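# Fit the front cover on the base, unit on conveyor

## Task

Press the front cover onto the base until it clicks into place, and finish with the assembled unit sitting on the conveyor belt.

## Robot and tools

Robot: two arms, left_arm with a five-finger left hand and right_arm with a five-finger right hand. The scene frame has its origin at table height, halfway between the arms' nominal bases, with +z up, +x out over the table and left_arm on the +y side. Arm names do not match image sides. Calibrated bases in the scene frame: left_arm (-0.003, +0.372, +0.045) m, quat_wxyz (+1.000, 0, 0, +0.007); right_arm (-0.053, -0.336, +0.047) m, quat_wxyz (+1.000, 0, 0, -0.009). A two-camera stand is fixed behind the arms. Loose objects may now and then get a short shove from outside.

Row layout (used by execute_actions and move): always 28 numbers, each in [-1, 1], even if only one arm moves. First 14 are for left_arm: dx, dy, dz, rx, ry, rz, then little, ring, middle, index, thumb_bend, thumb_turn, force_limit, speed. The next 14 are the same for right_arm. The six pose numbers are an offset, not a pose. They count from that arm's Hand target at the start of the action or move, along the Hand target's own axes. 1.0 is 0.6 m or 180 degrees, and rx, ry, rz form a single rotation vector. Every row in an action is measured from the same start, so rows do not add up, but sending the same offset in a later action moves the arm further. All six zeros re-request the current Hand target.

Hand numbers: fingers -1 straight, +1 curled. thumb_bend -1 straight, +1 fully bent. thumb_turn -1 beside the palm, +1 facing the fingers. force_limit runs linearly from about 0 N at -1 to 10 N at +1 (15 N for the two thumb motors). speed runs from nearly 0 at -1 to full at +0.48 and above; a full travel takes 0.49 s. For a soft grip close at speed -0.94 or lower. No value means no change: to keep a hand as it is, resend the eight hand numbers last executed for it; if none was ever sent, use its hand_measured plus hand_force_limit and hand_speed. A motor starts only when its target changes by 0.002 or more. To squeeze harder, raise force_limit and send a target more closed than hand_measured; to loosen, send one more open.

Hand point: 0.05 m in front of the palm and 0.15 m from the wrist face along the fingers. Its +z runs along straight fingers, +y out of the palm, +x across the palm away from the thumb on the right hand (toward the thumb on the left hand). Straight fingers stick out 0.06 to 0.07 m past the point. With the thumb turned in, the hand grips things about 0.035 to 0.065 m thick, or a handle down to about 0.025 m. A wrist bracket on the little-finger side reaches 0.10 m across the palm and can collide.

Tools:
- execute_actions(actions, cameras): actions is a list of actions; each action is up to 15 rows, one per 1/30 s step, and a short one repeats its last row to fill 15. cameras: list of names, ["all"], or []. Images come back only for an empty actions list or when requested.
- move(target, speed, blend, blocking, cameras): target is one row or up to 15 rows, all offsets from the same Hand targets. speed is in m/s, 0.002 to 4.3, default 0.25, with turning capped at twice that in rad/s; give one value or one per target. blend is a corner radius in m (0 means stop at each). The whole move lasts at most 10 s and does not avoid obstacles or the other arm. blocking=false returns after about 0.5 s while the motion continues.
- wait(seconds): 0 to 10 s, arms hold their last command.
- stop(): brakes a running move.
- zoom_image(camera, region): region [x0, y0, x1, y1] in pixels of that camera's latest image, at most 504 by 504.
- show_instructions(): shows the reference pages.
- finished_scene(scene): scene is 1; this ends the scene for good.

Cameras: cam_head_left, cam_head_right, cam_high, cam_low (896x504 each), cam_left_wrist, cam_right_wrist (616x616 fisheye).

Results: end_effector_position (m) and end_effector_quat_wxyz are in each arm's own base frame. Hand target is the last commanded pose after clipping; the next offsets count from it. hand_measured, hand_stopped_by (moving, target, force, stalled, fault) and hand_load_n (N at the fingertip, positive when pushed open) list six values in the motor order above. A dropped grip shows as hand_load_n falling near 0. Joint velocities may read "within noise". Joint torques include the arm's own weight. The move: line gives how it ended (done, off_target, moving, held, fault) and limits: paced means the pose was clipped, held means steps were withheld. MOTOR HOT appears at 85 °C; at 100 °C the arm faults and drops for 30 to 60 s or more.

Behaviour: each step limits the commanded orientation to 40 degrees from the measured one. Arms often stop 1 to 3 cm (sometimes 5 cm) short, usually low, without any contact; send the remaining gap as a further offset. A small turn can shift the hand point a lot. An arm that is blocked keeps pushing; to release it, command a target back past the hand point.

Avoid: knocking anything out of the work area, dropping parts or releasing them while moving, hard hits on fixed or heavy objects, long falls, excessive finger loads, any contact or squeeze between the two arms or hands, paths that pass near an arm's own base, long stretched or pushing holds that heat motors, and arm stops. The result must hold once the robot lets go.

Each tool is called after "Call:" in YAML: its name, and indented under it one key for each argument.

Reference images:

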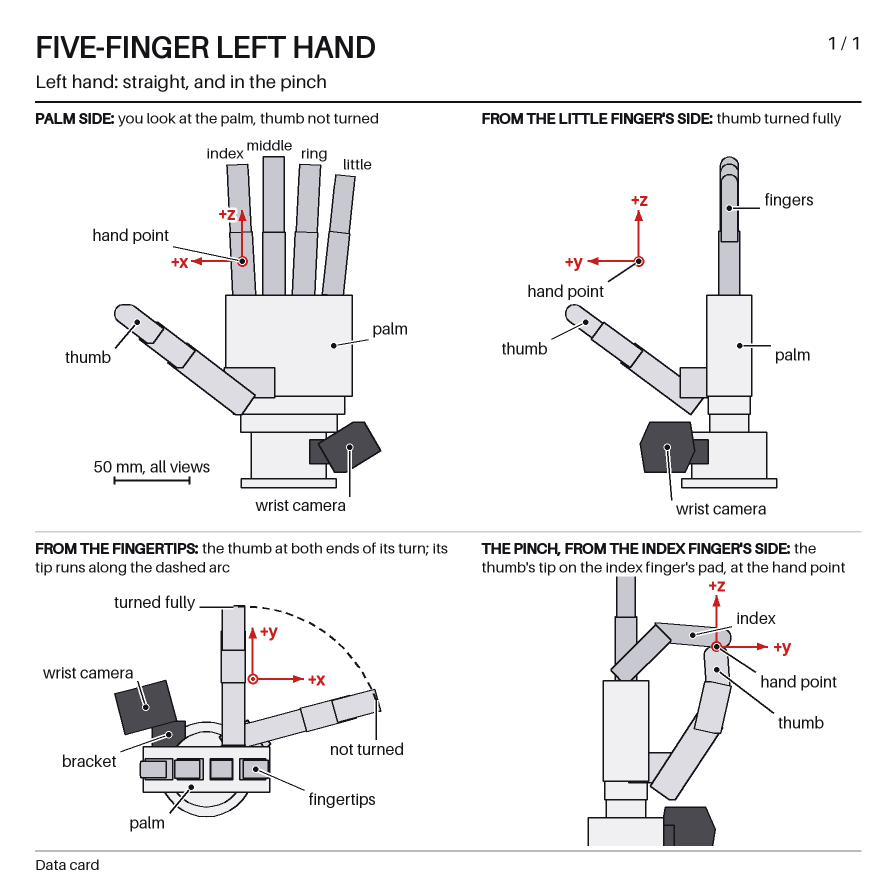

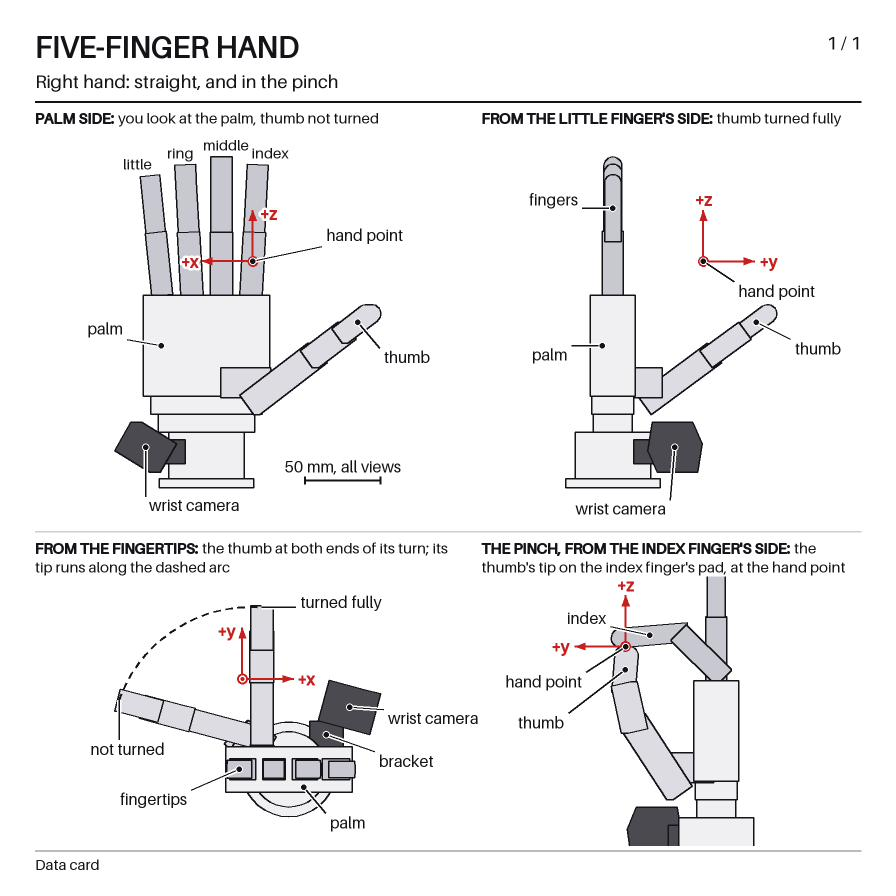

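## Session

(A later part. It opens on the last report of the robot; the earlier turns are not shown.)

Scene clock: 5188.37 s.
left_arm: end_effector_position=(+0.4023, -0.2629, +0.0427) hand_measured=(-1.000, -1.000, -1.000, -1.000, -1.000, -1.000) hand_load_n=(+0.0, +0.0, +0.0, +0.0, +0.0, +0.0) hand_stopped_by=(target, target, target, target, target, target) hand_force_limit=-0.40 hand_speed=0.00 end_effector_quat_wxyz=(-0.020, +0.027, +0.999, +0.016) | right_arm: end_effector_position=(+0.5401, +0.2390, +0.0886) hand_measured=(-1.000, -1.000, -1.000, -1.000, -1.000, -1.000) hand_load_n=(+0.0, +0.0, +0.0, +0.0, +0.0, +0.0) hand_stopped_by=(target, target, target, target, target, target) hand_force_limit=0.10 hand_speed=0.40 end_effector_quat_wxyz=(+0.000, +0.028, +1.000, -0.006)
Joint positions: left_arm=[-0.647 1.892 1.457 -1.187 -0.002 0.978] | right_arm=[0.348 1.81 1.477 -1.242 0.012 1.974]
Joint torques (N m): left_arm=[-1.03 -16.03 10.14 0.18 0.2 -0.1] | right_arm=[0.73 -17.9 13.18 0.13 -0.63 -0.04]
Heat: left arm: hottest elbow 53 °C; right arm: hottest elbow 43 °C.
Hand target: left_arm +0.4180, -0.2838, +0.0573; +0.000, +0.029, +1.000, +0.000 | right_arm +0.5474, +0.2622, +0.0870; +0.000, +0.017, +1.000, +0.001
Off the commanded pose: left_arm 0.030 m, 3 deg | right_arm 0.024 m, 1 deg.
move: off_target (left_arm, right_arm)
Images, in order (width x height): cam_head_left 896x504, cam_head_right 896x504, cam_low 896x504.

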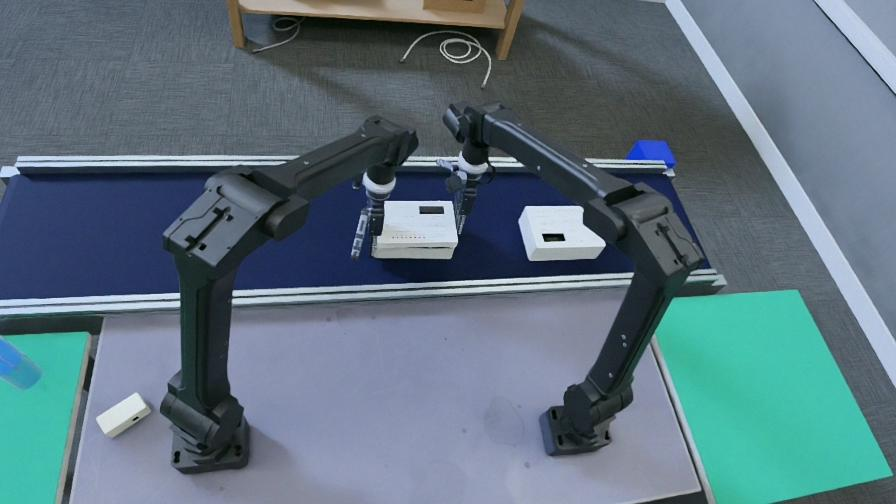

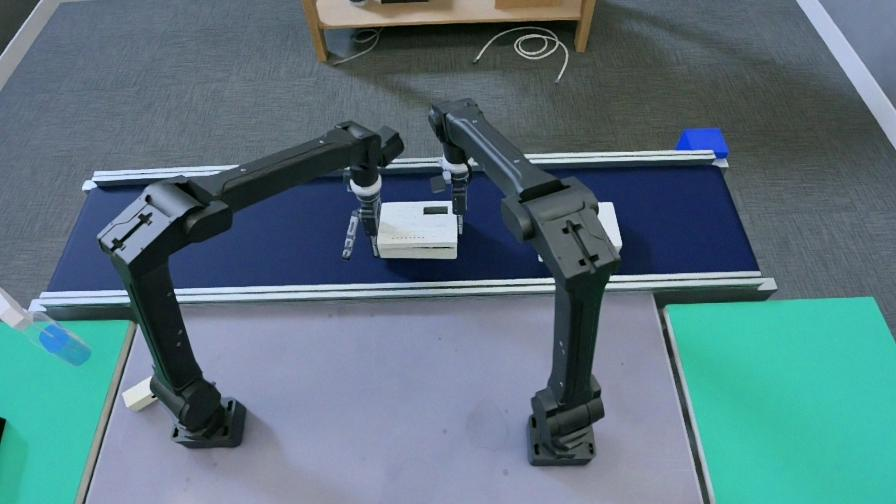

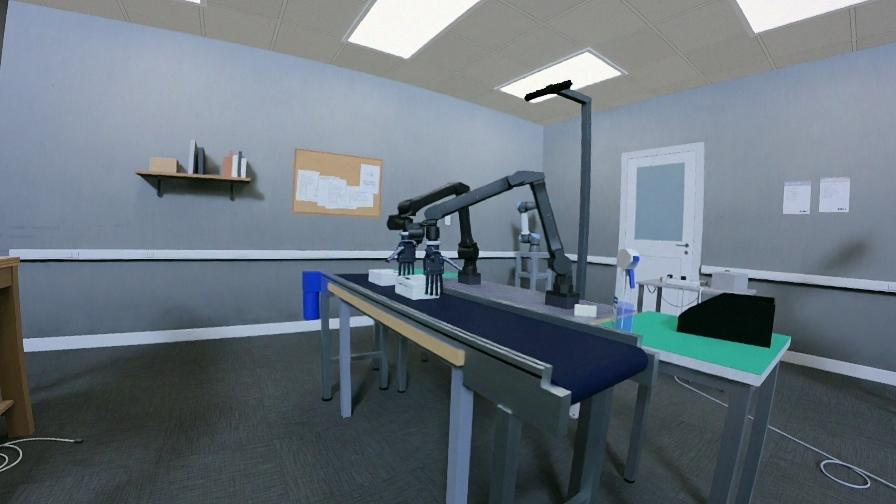

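Call:
move:
  target: [0.003,0.06,0,0,0,0,-1,-1,-1,-1,-1,-1,-0.4,0,-0.0022,-0.065,0.0,0,0,0,-1,-1,-1,-1,-1,-1,0.1,0.4]
  speed: 0.1
  cameras: ["cam_head_left","cam_head_right","cam_low","cam_high"]

Call:
zoom_image:
  camera: "cam_head_left"
  region: [360, 180, 480, 280]

Call:
zoom_image:
  camera: "cam_head_right"
  region: [360, 180, 480, 280]

Call:
zoom_image:
  camera: "cam_low"
  region: [390, 262, 442, 302]

Call:
zoom_image:
  camera: "cam_high"
  region: [365, 200, 455, 285]

Scene clock: 5204.00 s.
left_arm: end_effector_position=(+0.4144, -0.2474, +0.0494) hand_measured=(-1.000, -1.000, -1.000, -1.000, -1.000, -1.000) hand_load_n=(+0.0, +0.0, +0.0, +0.0, +0.0, +0.0) hand_stopped_by=(target, target, target, target, target, target) hand_force_limit=-0.40 hand_speed=0.00 end_effector_quat_wxyz=(-0.011, +0.027, +1.000, +0.008) | right_arm: end_effector_position=(+0.5439, +0.2257, +0.0890) hand_measured=(-1.000, -1.000, -1.000, -1.000, -1.000, -1.000) hand_load_n=(+0.0, +0.0, +0.0, +0.0, -0.5, +0.0) hand_stopped_by=(target, target, target, target, target, target) hand_force_limit=0.10 hand_speed=0.40 end_effector_quat_wxyz=(-0.002, +0.020, +1.000, -0.002)
Joint positions: left_arm=[-0.61 1.87 1.448 -1.176 -0.002 1.014] | right_arm=[0.317 1.81 1.477 -1.242 0.002 1.928]
Joint torques (N m): left_arm=[0.62 -18.14 6 0.84 0.17 0.05] | right_arm=[-2.14 -20.31 9.36 0.62 -0.21 -0.22]
Heat: left arm: hottest elbow 54 °C; right arm: hottest elbow 41 °C.
Hand target: left_arm +0.4183, -0.2478, +0.0574; +0.000, +0.029, +1.000, +0.000 | right_arm +0.5474, +0.2231, +0.0869; +0.000, +0.017, +1.000, +0.001
Off the commanded pose: left_arm 0.009 m, 2 deg | right_arm 0.005 m, 0 deg.
move: done
Images, in order (width x height): cam_head_left 896x504, cam_head_right 896x504, cam_high 896x504, cam_low 896x504.

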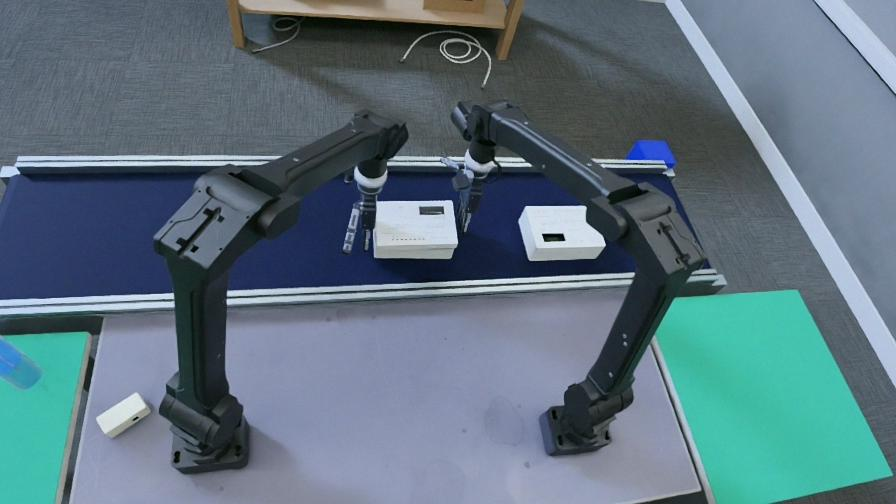

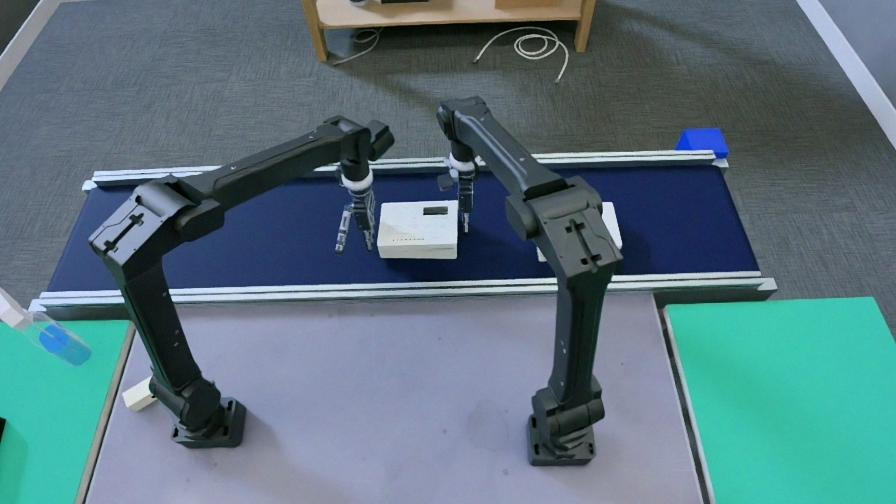

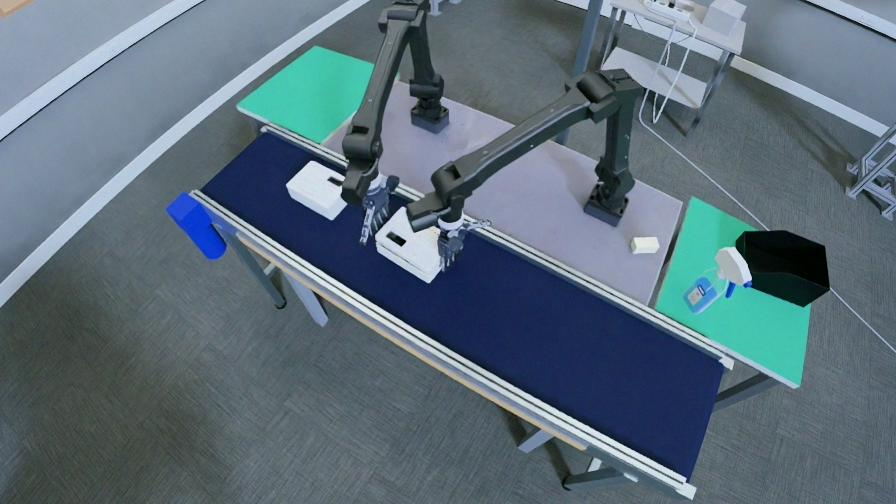

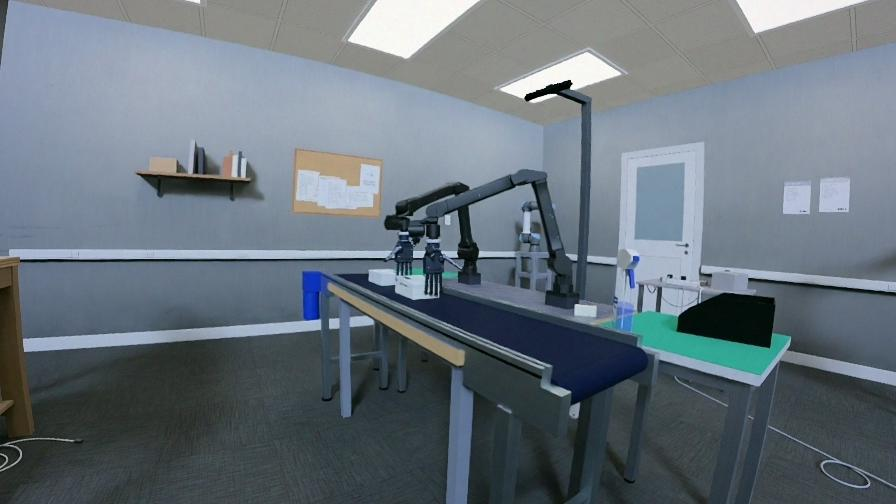

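Scaled by 4.200 from the camera's 896x504 image, which has a finer 1280x720 frame.

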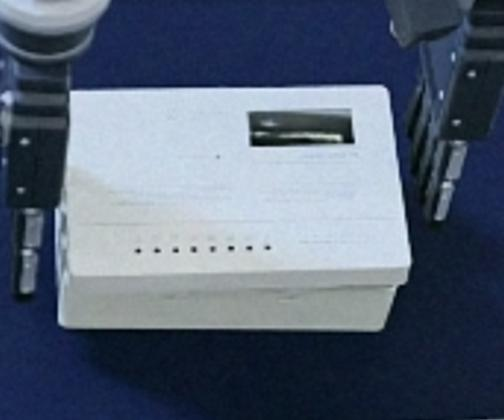

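Scaled by 4.200 from the camera's 896x504 image, which has a finer 1280x720 frame.

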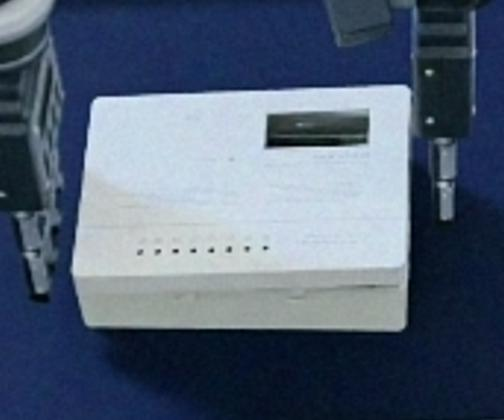

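Scaled by 9.692 from the camera's 896x504 image, which has a finer 1280x720 frame.

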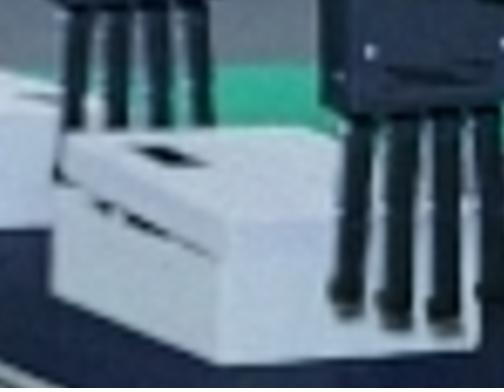

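Scaled by 5.600 from the camera's 896x504 image, which has a finer 1280x720 frame.

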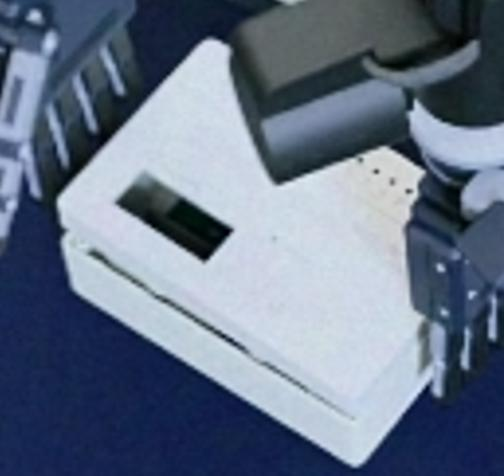

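Call:
move:
  target:
    - [0.003,0.05,-0.15,0,0,0,-1,-1,-1,-1,-1,-1,-0.4,0,0,-0.0167,-0.1333,0,0,0,-1,-1,-1,-1,-1,-1,0.1,0.4]
    - [0.043,0.2,-0.2,0,0,0,-1,-1,-1,-1,-1,-1,-0.4,0,0.05,0.1435,-0.0213,-0.0994,0.101,-0.4923,1,1,1,1,-1,-1,0.1,0.4]
  speed: 0.2
  cameras: ["cam_head_left","cam_head_right","cam_low","cam_high"]

Call:
zoom_image:
  camera: "cam_low"
  region: [390, 250, 460, 310]

Call:
zoom_image:
  camera: "cam_high"
  region: [365, 200, 455, 285]

Scene clock: 5244.53 s.
left_arm: end_effector_position=(+0.4018, -0.1318, +0.1700) hand_measured=(-1.000, -1.000, -1.000, -1.000, -1.000, -1.000) hand_load_n=(+0.0, +0.0, +0.0, +0.0, +0.0, +0.0) hand_stopped_by=(target, target, target, target, target, target) hand_force_limit=-0.40 hand_speed=0.00 end_effector_quat_wxyz=(-0.003, +0.030, +1.000, +0.002) | right_arm: end_effector_position=(+0.5162, +0.3022, +0.1047) hand_measured=(+1.000, +1.000, +1.000, +1.000, -1.000, -1.000) hand_load_n=(+0.0, +0.0, +0.0, +0.0, +0.0, +0.0) hand_stopped_by=(target, target, target, target, target, target) hand_force_limit=0.10 hand_speed=0.40 end_effector_quat_wxyz=(+0.077, +0.669, -0.728, -0.125)
Joint positions: left_arm=[-0.424 1.59 1.406 -1.393 -0.002 1.206] | right_arm=[0.384 2.246 2.141 -1.702 -0.179 0.446]
Joint torques (N m): left_arm=[1.32 -14.62 6.38 0.01 0.21 0.08] | right_arm=[-0.85 -24.76 12.34 -0.42 -0.39 -0.23]
Heat: left arm: hottest elbow 48 °C; right arm: hottest elbow 40 °C.
Hand target: left_arm +0.3994, -0.1264, +0.1774; +0.000, +0.029, +1.000, +0.000 | right_arm +0.5204, +0.3101, +0.0997; +0.139, +0.681, -0.705, -0.143
Off the commanded pose: left_arm 0.009 m, 0 deg | right_arm 0.010 m, 8 deg.
joint sent to its limit (right arm) — joint 4 (wrist pitch), lower limit. The joint targets are off in orientation, not in position.
move: off_target (right_arm); target 2's new numbers were sent with right_arm's hand 0.028 m and 10 deg from that target
Images, in order (width x height): cam_head_left 896x504, cam_head_right 896x504, cam_high 896x504, cam_low 896x504.

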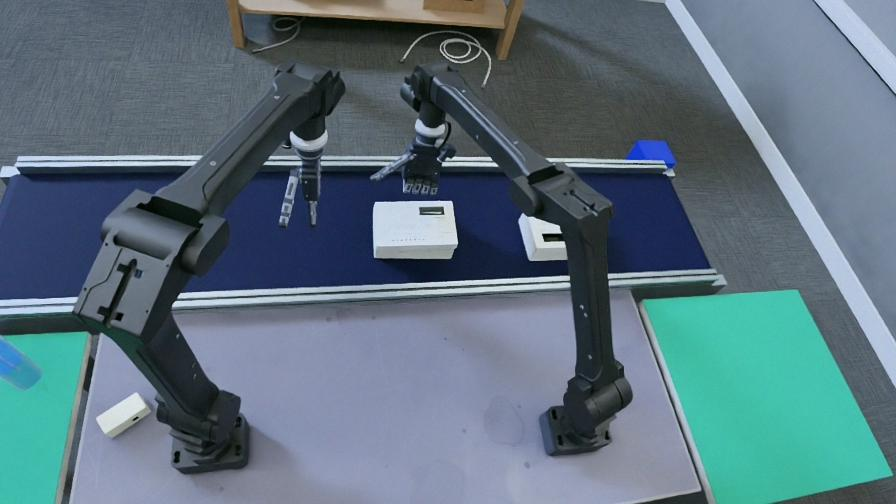

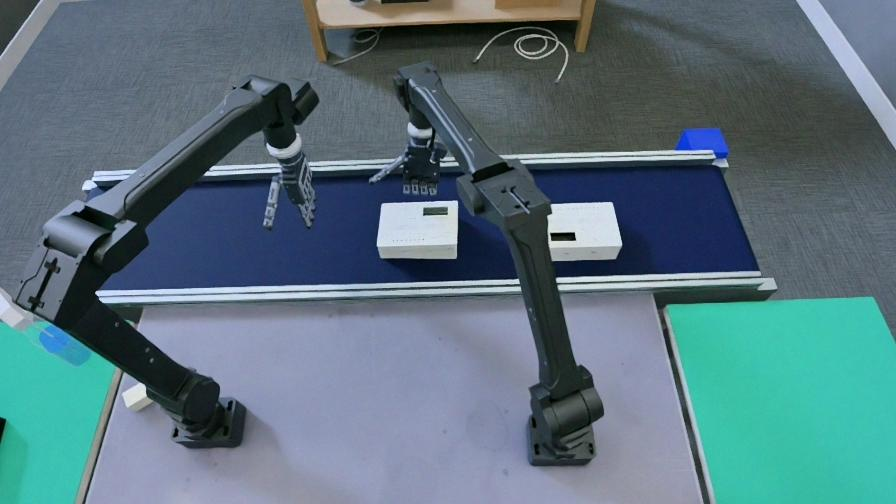

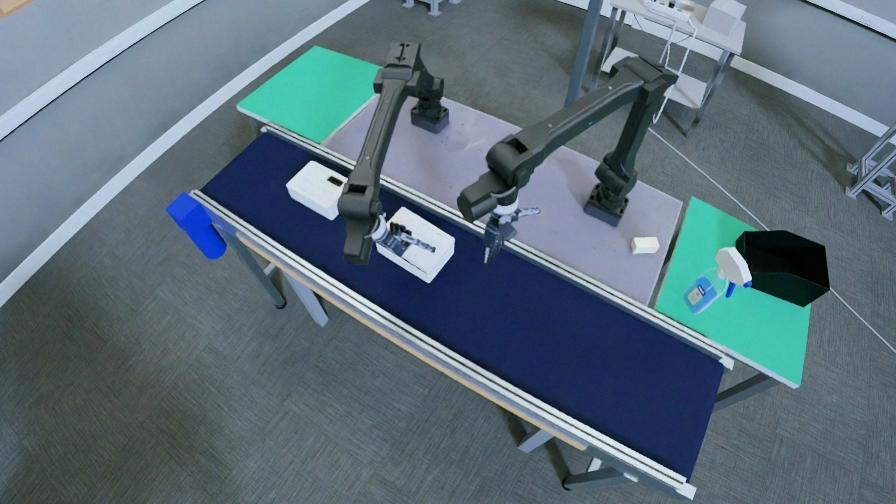

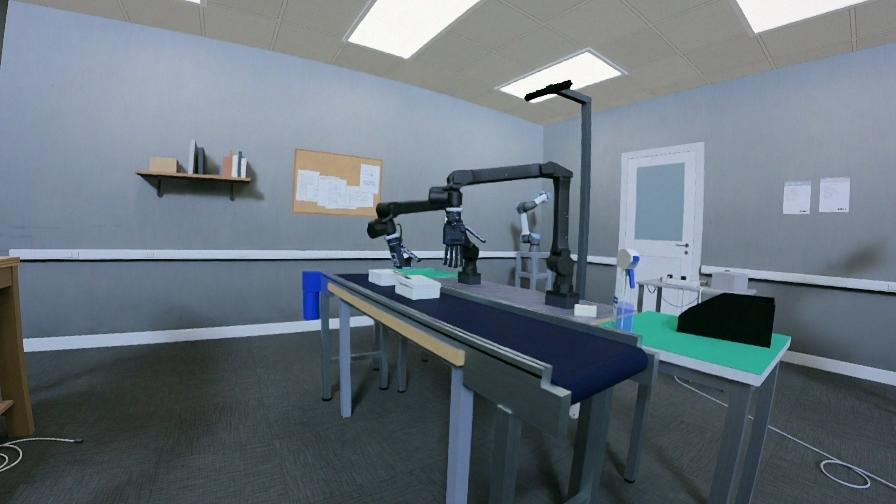

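Scaled by 7.200 from the camera's 896x504 image, which has a finer 1280x720 frame.

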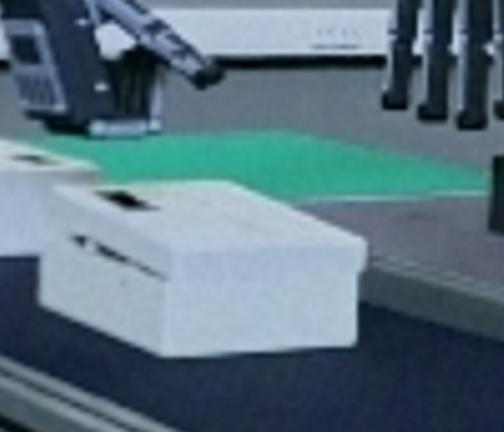

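Scaled by 5.600 from the camera's 896x504 image, which has a finer 1280x720 frame.

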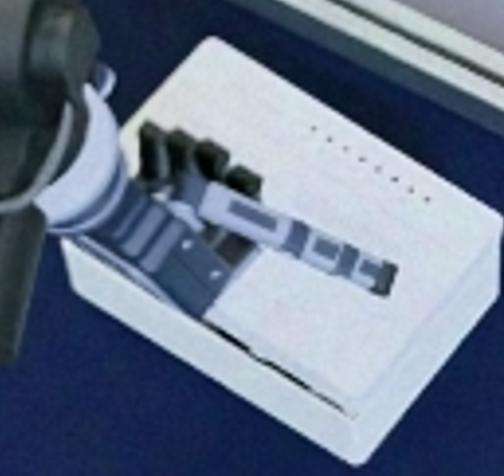

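Call:
execute_actions:
  actions: []
  cameras: ["cam_left_wrist","cam_head_left","cam_head_right"]

Call:
zoom_image:
  camera: "cam_head_left"
  region: [360, 190, 470, 270]

Call:
zoom_image:
  camera: "cam_head_right"
  region: [360, 190, 470, 270]

Scene clock: 5255.57 s.
left_arm: end_effector_position=(+0.4018, -0.1318, +0.1700) hand_measured=(-1.000, -1.000, -1.000, -1.000, -1.000, -1.000) hand_load_n=(+0.0, +0.0, +0.0, +0.0, -0.5, +0.0) hand_stopped_by=(target, target, target, target, target, target) hand_force_limit=-0.40 hand_speed=0.00 end_effector_quat_wxyz=(-0.003, +0.030, +1.000, +0.002) | right_arm: end_effector_position=(+0.5162, +0.3022, +0.1047) hand_measured=(+1.000, +1.000, +1.000, +1.000, -1.000, -1.000) hand_load_n=(+0.0, +0.0, +0.0, +0.0, +0.0, +0.0) hand_stopped_by=(target, target, target, target, target, target) hand_force_limit=0.10 hand_speed=0.40 end_effector_quat_wxyz=(+0.077, +0.669, -0.728, -0.125)
Joint positions: left_arm=[-0.424 1.59 1.406 -1.393 -0.002 1.206] | right_arm=[0.384 2.246 2.141 -1.702 -0.179 0.446]
Joint velocities: within noise
Joint torques (N m): left_arm=[1.14 -14.45 6.37 0.03 0.19 0.09] | right_arm=[-0.97 -25.17 12.33 -0.44 -0.38 -0.24]
Motor temperatures (°C): left_arm=[27 33 48 27 28 30] | right_arm=[26 36 42 26 26 26]
Heat: left arm: hottest elbow 48 °C; right arm: hottest elbow 42 °C.
Hand target: left_arm +0.3994, -0.1264, +0.1774; +0.000, +0.029, +1.000, +0.000 | right_arm +0.5204, +0.3101, +0.0997; +0.139, +0.681, -0.705, -0.143
Off the commanded pose: left_arm 0.009 m, 0 deg | right_arm 0.010 m, 8 deg.
Images, in order (width x height): cam_head_left 896x504, cam_head_right 896x504, cam_left_wrist 616x616.

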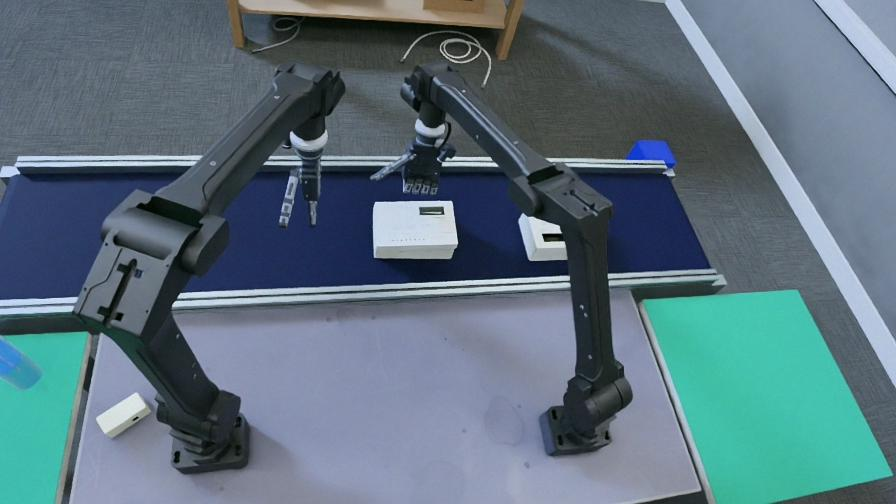

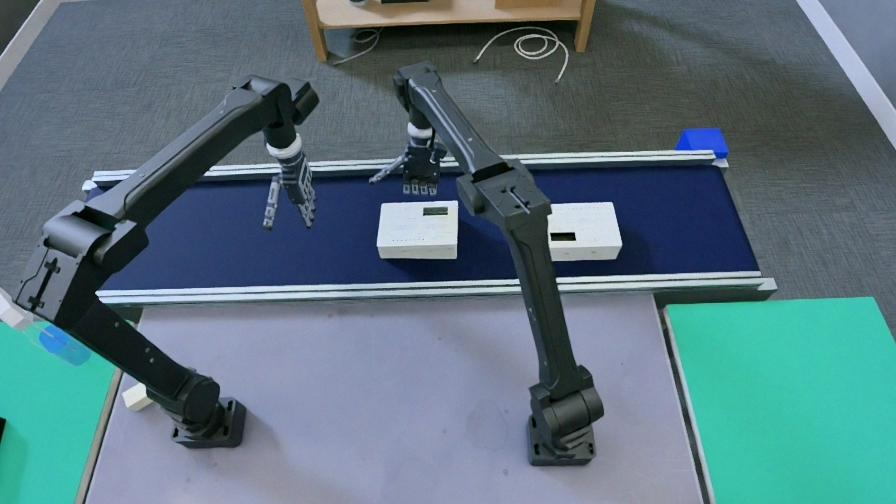

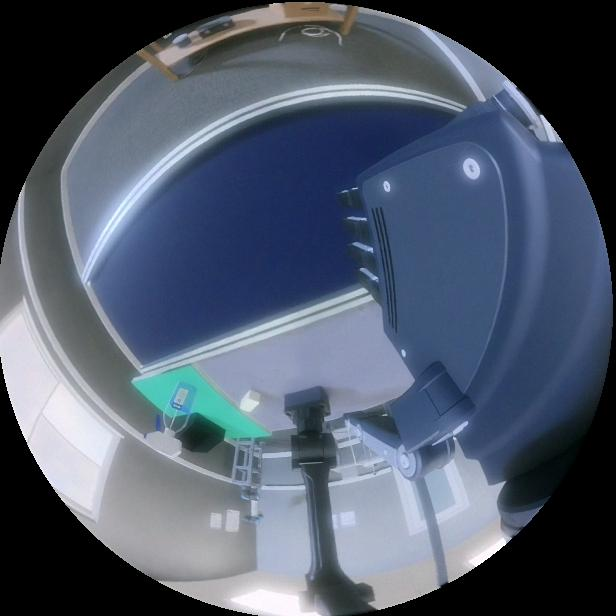

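Scaled by 4.582 from the camera's 896x504 image, which has a finer 1280x720 frame.

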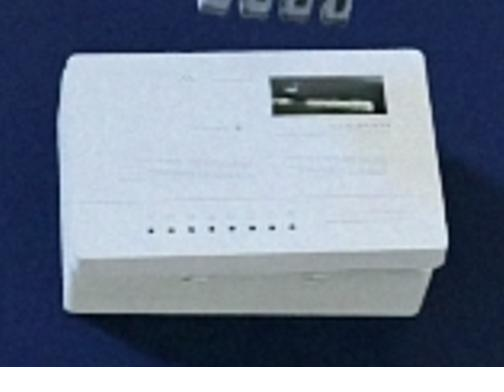

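Scaled by 4.582 from the camera's 896x504 image, which has a finer 1280x720 frame.

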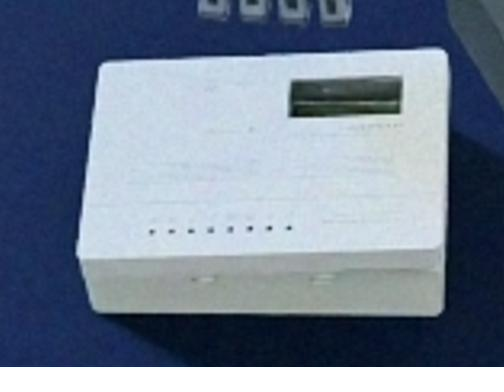

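Call:
move:
  target:
    - [0,0,0,0,0,0,-1,-1,-1,-1,-1,-1,-0.4,0,0.0237,0.2227,-0.0142,0,0,0,1,1,1,1,-1,-1,0.1,0.4]
    - [0,0,0,0,0,0,-1,-1,-1,-1,-1,-1,-0.4,0,0.0367,0.1623,0.1052,0.5992,0.0174,0.0302,-1,-1,-1,-1,0,1,0.1,0]
  speed: 0.25
  blend: 0.03
  cameras: ["cam_right_wrist","cam_head_left","cam_head_right"]

Call:
zoom_image:
  camera: "cam_right_wrist"
  region: [280, 180, 440, 400]

Scene clock: 5321.47 s.
left_arm: end_effector_position=(+0.4018, -0.1318, +0.1700) hand_measured=(-1.000, -1.000, -1.000, -1.000, -1.000, -1.000) hand_load_n=(+0.0, +0.0, +0.0, +0.0, +0.0, +0.0) hand_stopped_by=(target, target, target, target, target, target) hand_force_limit=-0.40 hand_speed=0.00 end_effector_quat_wxyz=(-0.003, +0.030, +1.000, +0.002) | right_arm: end_effector_position=(+0.4093, +0.2887, +0.0868) hand_measured=(-1.000, -1.000, -1.000, -1.000, +0.000, +1.000) hand_load_n=(+0.0, +0.0, +0.0, +0.0, +0.5, +0.0) hand_stopped_by=(target, target, target, target, target, target) hand_force_limit=0.10 hand_speed=0.00 end_effector_quat_wxyz=(+0.448, -0.479, +0.560, -0.507)
Joint positions: left_arm=[-0.424 1.59 1.406 -1.393 -0.002 1.206] | right_arm=[0.916 1.587 0.533 0.881 1.049 0.167]
Joint torques (N m): left_arm=[1.38 -14.86 6.39 0.09 0.2 0.1] | right_arm=[-0.67 -11.4 5.81 2.22 0.13 -0.23]
Heat: left arm: hottest elbow 46 °C; right arm: hottest elbow 43 °C.
Hand target: left_arm +0.3994, -0.1264, +0.1774; +0.000, +0.029, +1.000, +0.000 | right_arm +0.4053, +0.2922, +0.0798; +0.446, -0.487, +0.554, -0.507
Off the commanded pose: left_arm 0.009 m, 0 deg | right_arm 0.009 m, 1 deg.
move: done
Images, in order (width x height): cam_head_left 896x504, cam_head_right 896x504, cam_right_wrist 616x616.

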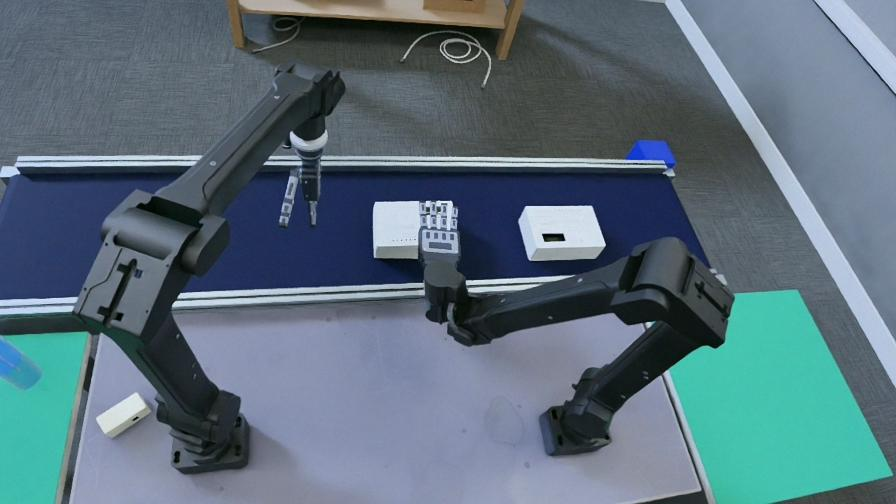

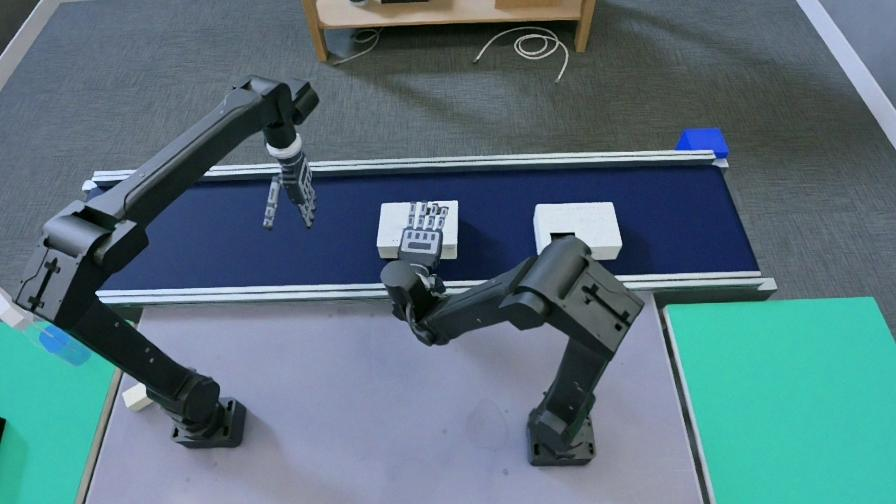

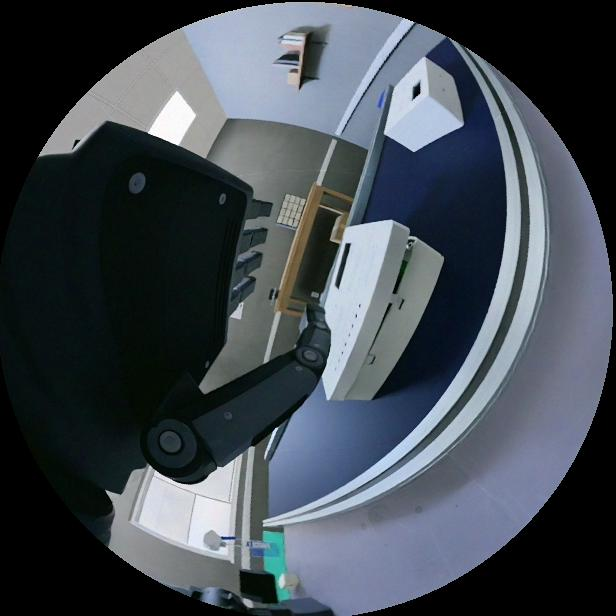

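Scaled by 2.291 from the camera's 616x616 image, which has a finer 880x880 frame.

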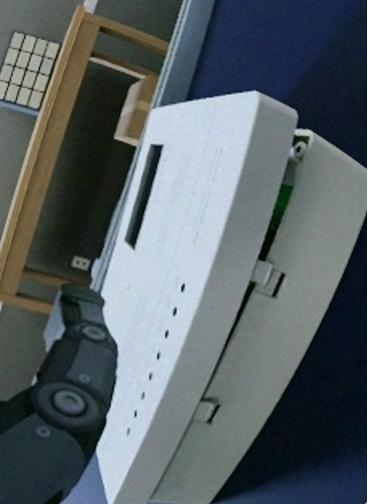

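Call:
zoom_image:
  camera: "cam_right_wrist"
  region: [360, 220, 450, 400]

Call:
zoom_image:
  camera: "cam_right_wrist"
  region: [380, 270, 420, 320]

Call:
zoom_image:
  camera: "cam_right_wrist"
  region: [350, 335, 390, 385]

Scaled by 2.800 from the camera's 616x616 image, which has a finer 880x880 frame.

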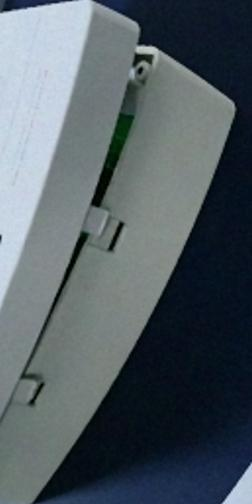

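Scaled by 10.080 from the camera's 616x616 image, which has a finer 880x880 frame.

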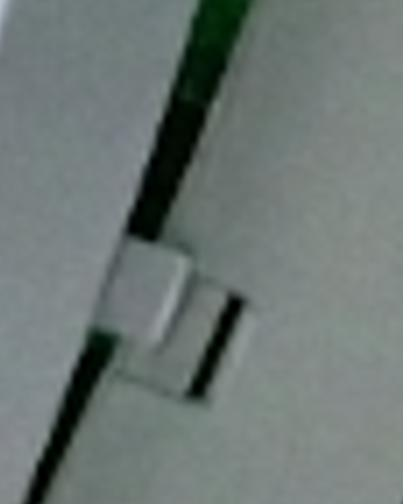

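Scaled by 10.080 from the camera's 616x616 image, which has a finer 880x880 frame.

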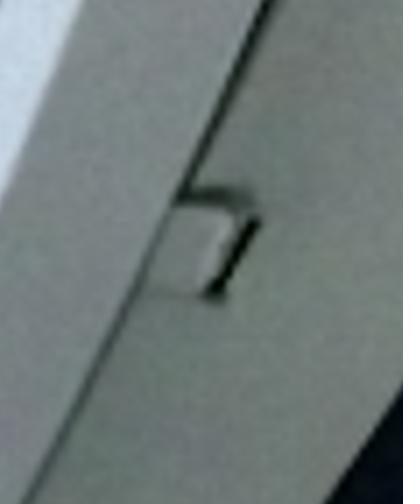

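Call:
zoom_image:
  camera: "cam_head_left"
  region: [370, 240, 420, 265]

Call:
execute_actions:
  actions: []
  cameras: ["cam_low","cam_high"]

Call:
zoom_image:
  camera: "cam_low"
  region: [394, 272, 420, 302]

Call:
zoom_image:
  camera: "cam_high"
  region: [370, 225, 430, 285]

Scaled by 10.080 from the camera's 896x504 image, which has a finer 1280x720 frame.

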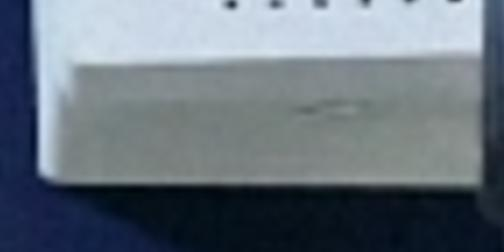

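Scene clock: 5350.83 s.
left_arm: end_effector_position=(+0.4018, -0.1318, +0.1700) hand_measured=(-1.000, -1.000, -1.000, -1.000, -1.000, -1.000) hand_load_n=(+0.0, +0.0, +0.0, +0.0, +0.0, +0.0) hand_stopped_by=(target, target, target, target, target, target) hand_force_limit=-0.40 hand_speed=0.00 end_effector_quat_wxyz=(-0.003, +0.030, +1.000, +0.002) | right_arm: end_effector_position=(+0.4093, +0.2887, +0.0868) hand_measured=(-1.000, -1.000, -1.000, -1.000, +0.000, +1.000) hand_load_n=(+0.0, +0.0, +0.0, +0.0, +0.0, +0.0) hand_stopped_by=(target, target, target, target, target, target) hand_force_limit=0.10 hand_speed=0.00 end_effector_quat_wxyz=(+0.448, -0.479, +0.560, -0.507)
Joint positions: left_arm=[-0.424 1.59 1.406 -1.393 -0.002 1.206] | right_arm=[0.916 1.587 0.533 0.881 1.049 0.167]
Joint velocities: within noise
Joint torques (N m): left_arm=[1.14 -14.45 6.35 0.05 0.2 0.07] | right_arm=[-0.97 -11.22 5.85 2.24 0.15 -0.24]
Motor temperatures (°C): left_arm=[27 33 45 27 28 30] | right_arm=[26 36 39 26 26 26]
Heat: left arm: hottest elbow 45 °C; right arm: hottest elbow 39 °C.
Hand target: left_arm +0.3994, -0.1264, +0.1774; +0.000, +0.029, +1.000, +0.000 | right_arm +0.4053, +0.2922, +0.0798; +0.446, -0.487, +0.554, -0.507
Off the commanded pose: left_arm 0.009 m, 0 deg | right_arm 0.009 m, 1 deg.
Images, in order (width x height): cam_high 896x504, cam_low 896x504.

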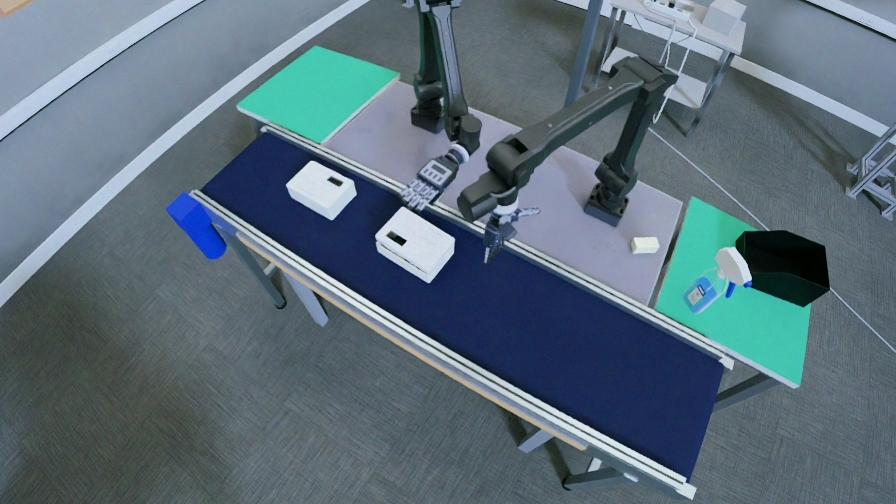

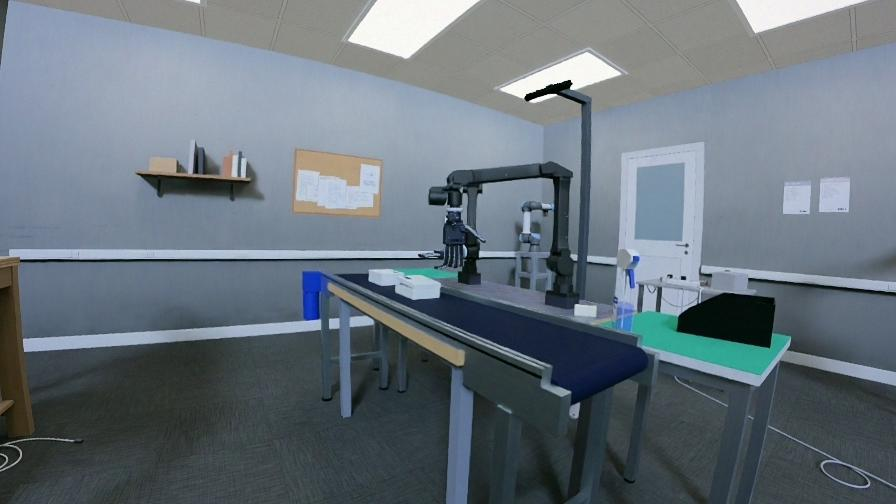

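Scaled by 16.800 from the camera's 896x504 image, which has a finer 1280x720 frame.

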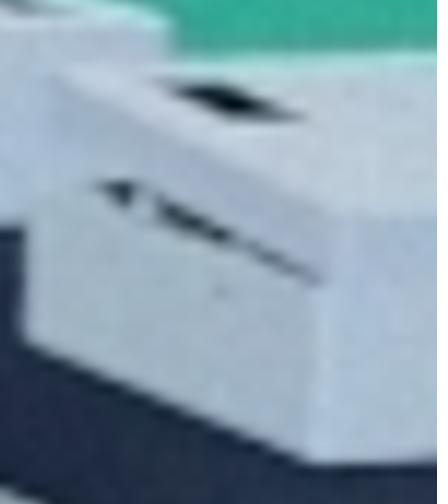

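Scaled by 8.400 from the camera's 896x504 image, which has a finer 1280x720 frame.

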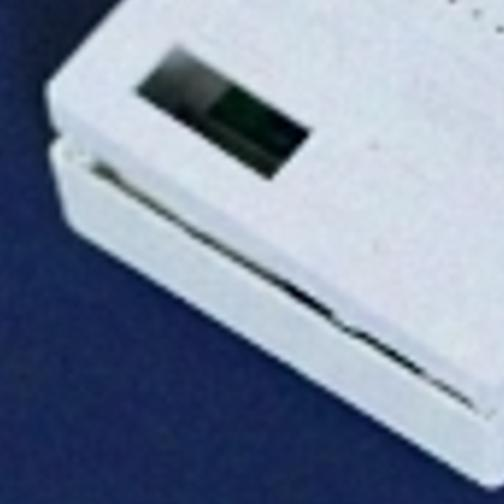

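Call:
execute_actions:
  actions: []
  cameras: ["cam_right_wrist"]

Call:
zoom_image:
  camera: "cam_right_wrist"
  region: [370, 40, 480, 160]

Call:
zoom_image:
  camera: "cam_right_wrist"
  region: [390, 70, 450, 150]

Scene clock: 5370.33 s.
left_arm: end_effector_position=(+0.4018, -0.1318, +0.1700) hand_measured=(-1.000, -1.000, -1.000, -1.000, -1.000, -1.000) hand_load_n=(+0.0, +0.0, +0.0, +0.5, +0.0, +0.0) hand_stopped_by=(target, target, target, target, target, target) hand_force_limit=-0.40 hand_speed=0.00 end_effector_quat_wxyz=(-0.003, +0.030, +1.000, +0.002) | right_arm: end_effector_position=(+0.4093, +0.2887, +0.0868) hand_measured=(-1.000, -1.000, -1.000, -1.000, +0.000, +1.000) hand_load_n=(+0.0, -0.5, +0.0, +0.0, +0.0, +0.0) hand_stopped_by=(target, target, target, target, target, target) hand_force_limit=0.10 hand_speed=0.00 end_effector_quat_wxyz=(+0.448, -0.479, +0.560, -0.507)
Joint positions: left_arm=[-0.424 1.59 1.406 -1.393 -0.002 1.206] | right_arm=[0.916 1.587 0.533 0.881 1.049 0.167]
Joint velocities: within noise
Joint torques (N m): left_arm=[1.26 -14.74 6.37 0.12 0.18 0.09] | right_arm=[-0.79 -11.28 5.82 2.21 0.13 -0.23]
Motor temperatures (°C): left_arm=[27 33 45 27 28 30] | right_arm=[26 35 38 26 26 26]
Heat: left arm: hottest elbow 45 °C; right arm: hottest elbow 38 °C.
Hand target: left_arm +0.3994, -0.1264, +0.1774; +0.000, +0.029, +1.000, +0.000 | right_arm +0.4053, +0.2922, +0.0798; +0.446, -0.487, +0.554, -0.507
Off the commanded pose: left_arm 0.009 m, 0 deg | right_arm 0.009 m, 1 deg.
Images, in order (width x height): cam_right_wrist 616x616.

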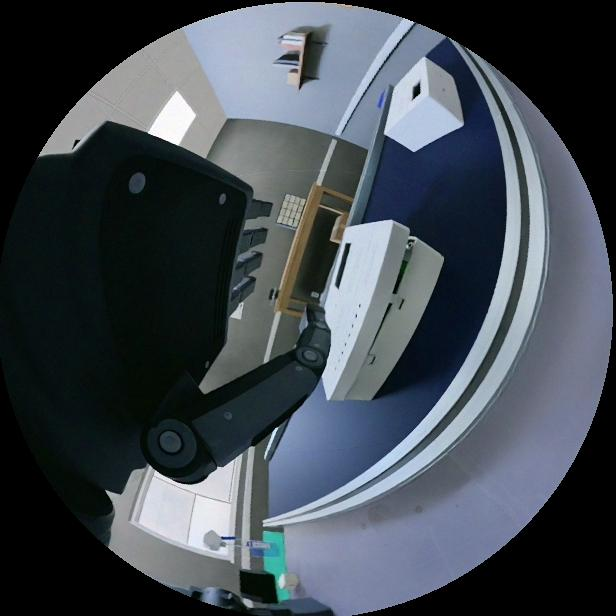

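Scaled by 4.200 from the camera's 616x616 image, which has a finer 880x880 frame.

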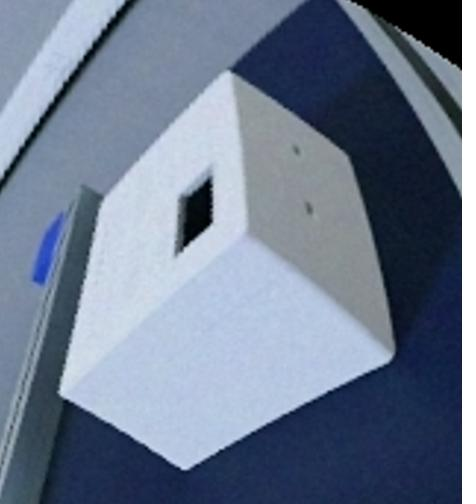

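Scaled by 6.300 from the camera's 616x616 image, which has a finer 880x880 frame.

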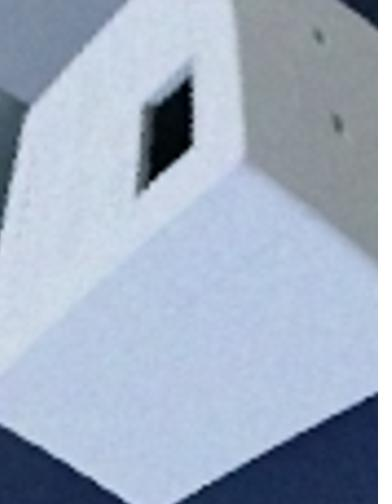

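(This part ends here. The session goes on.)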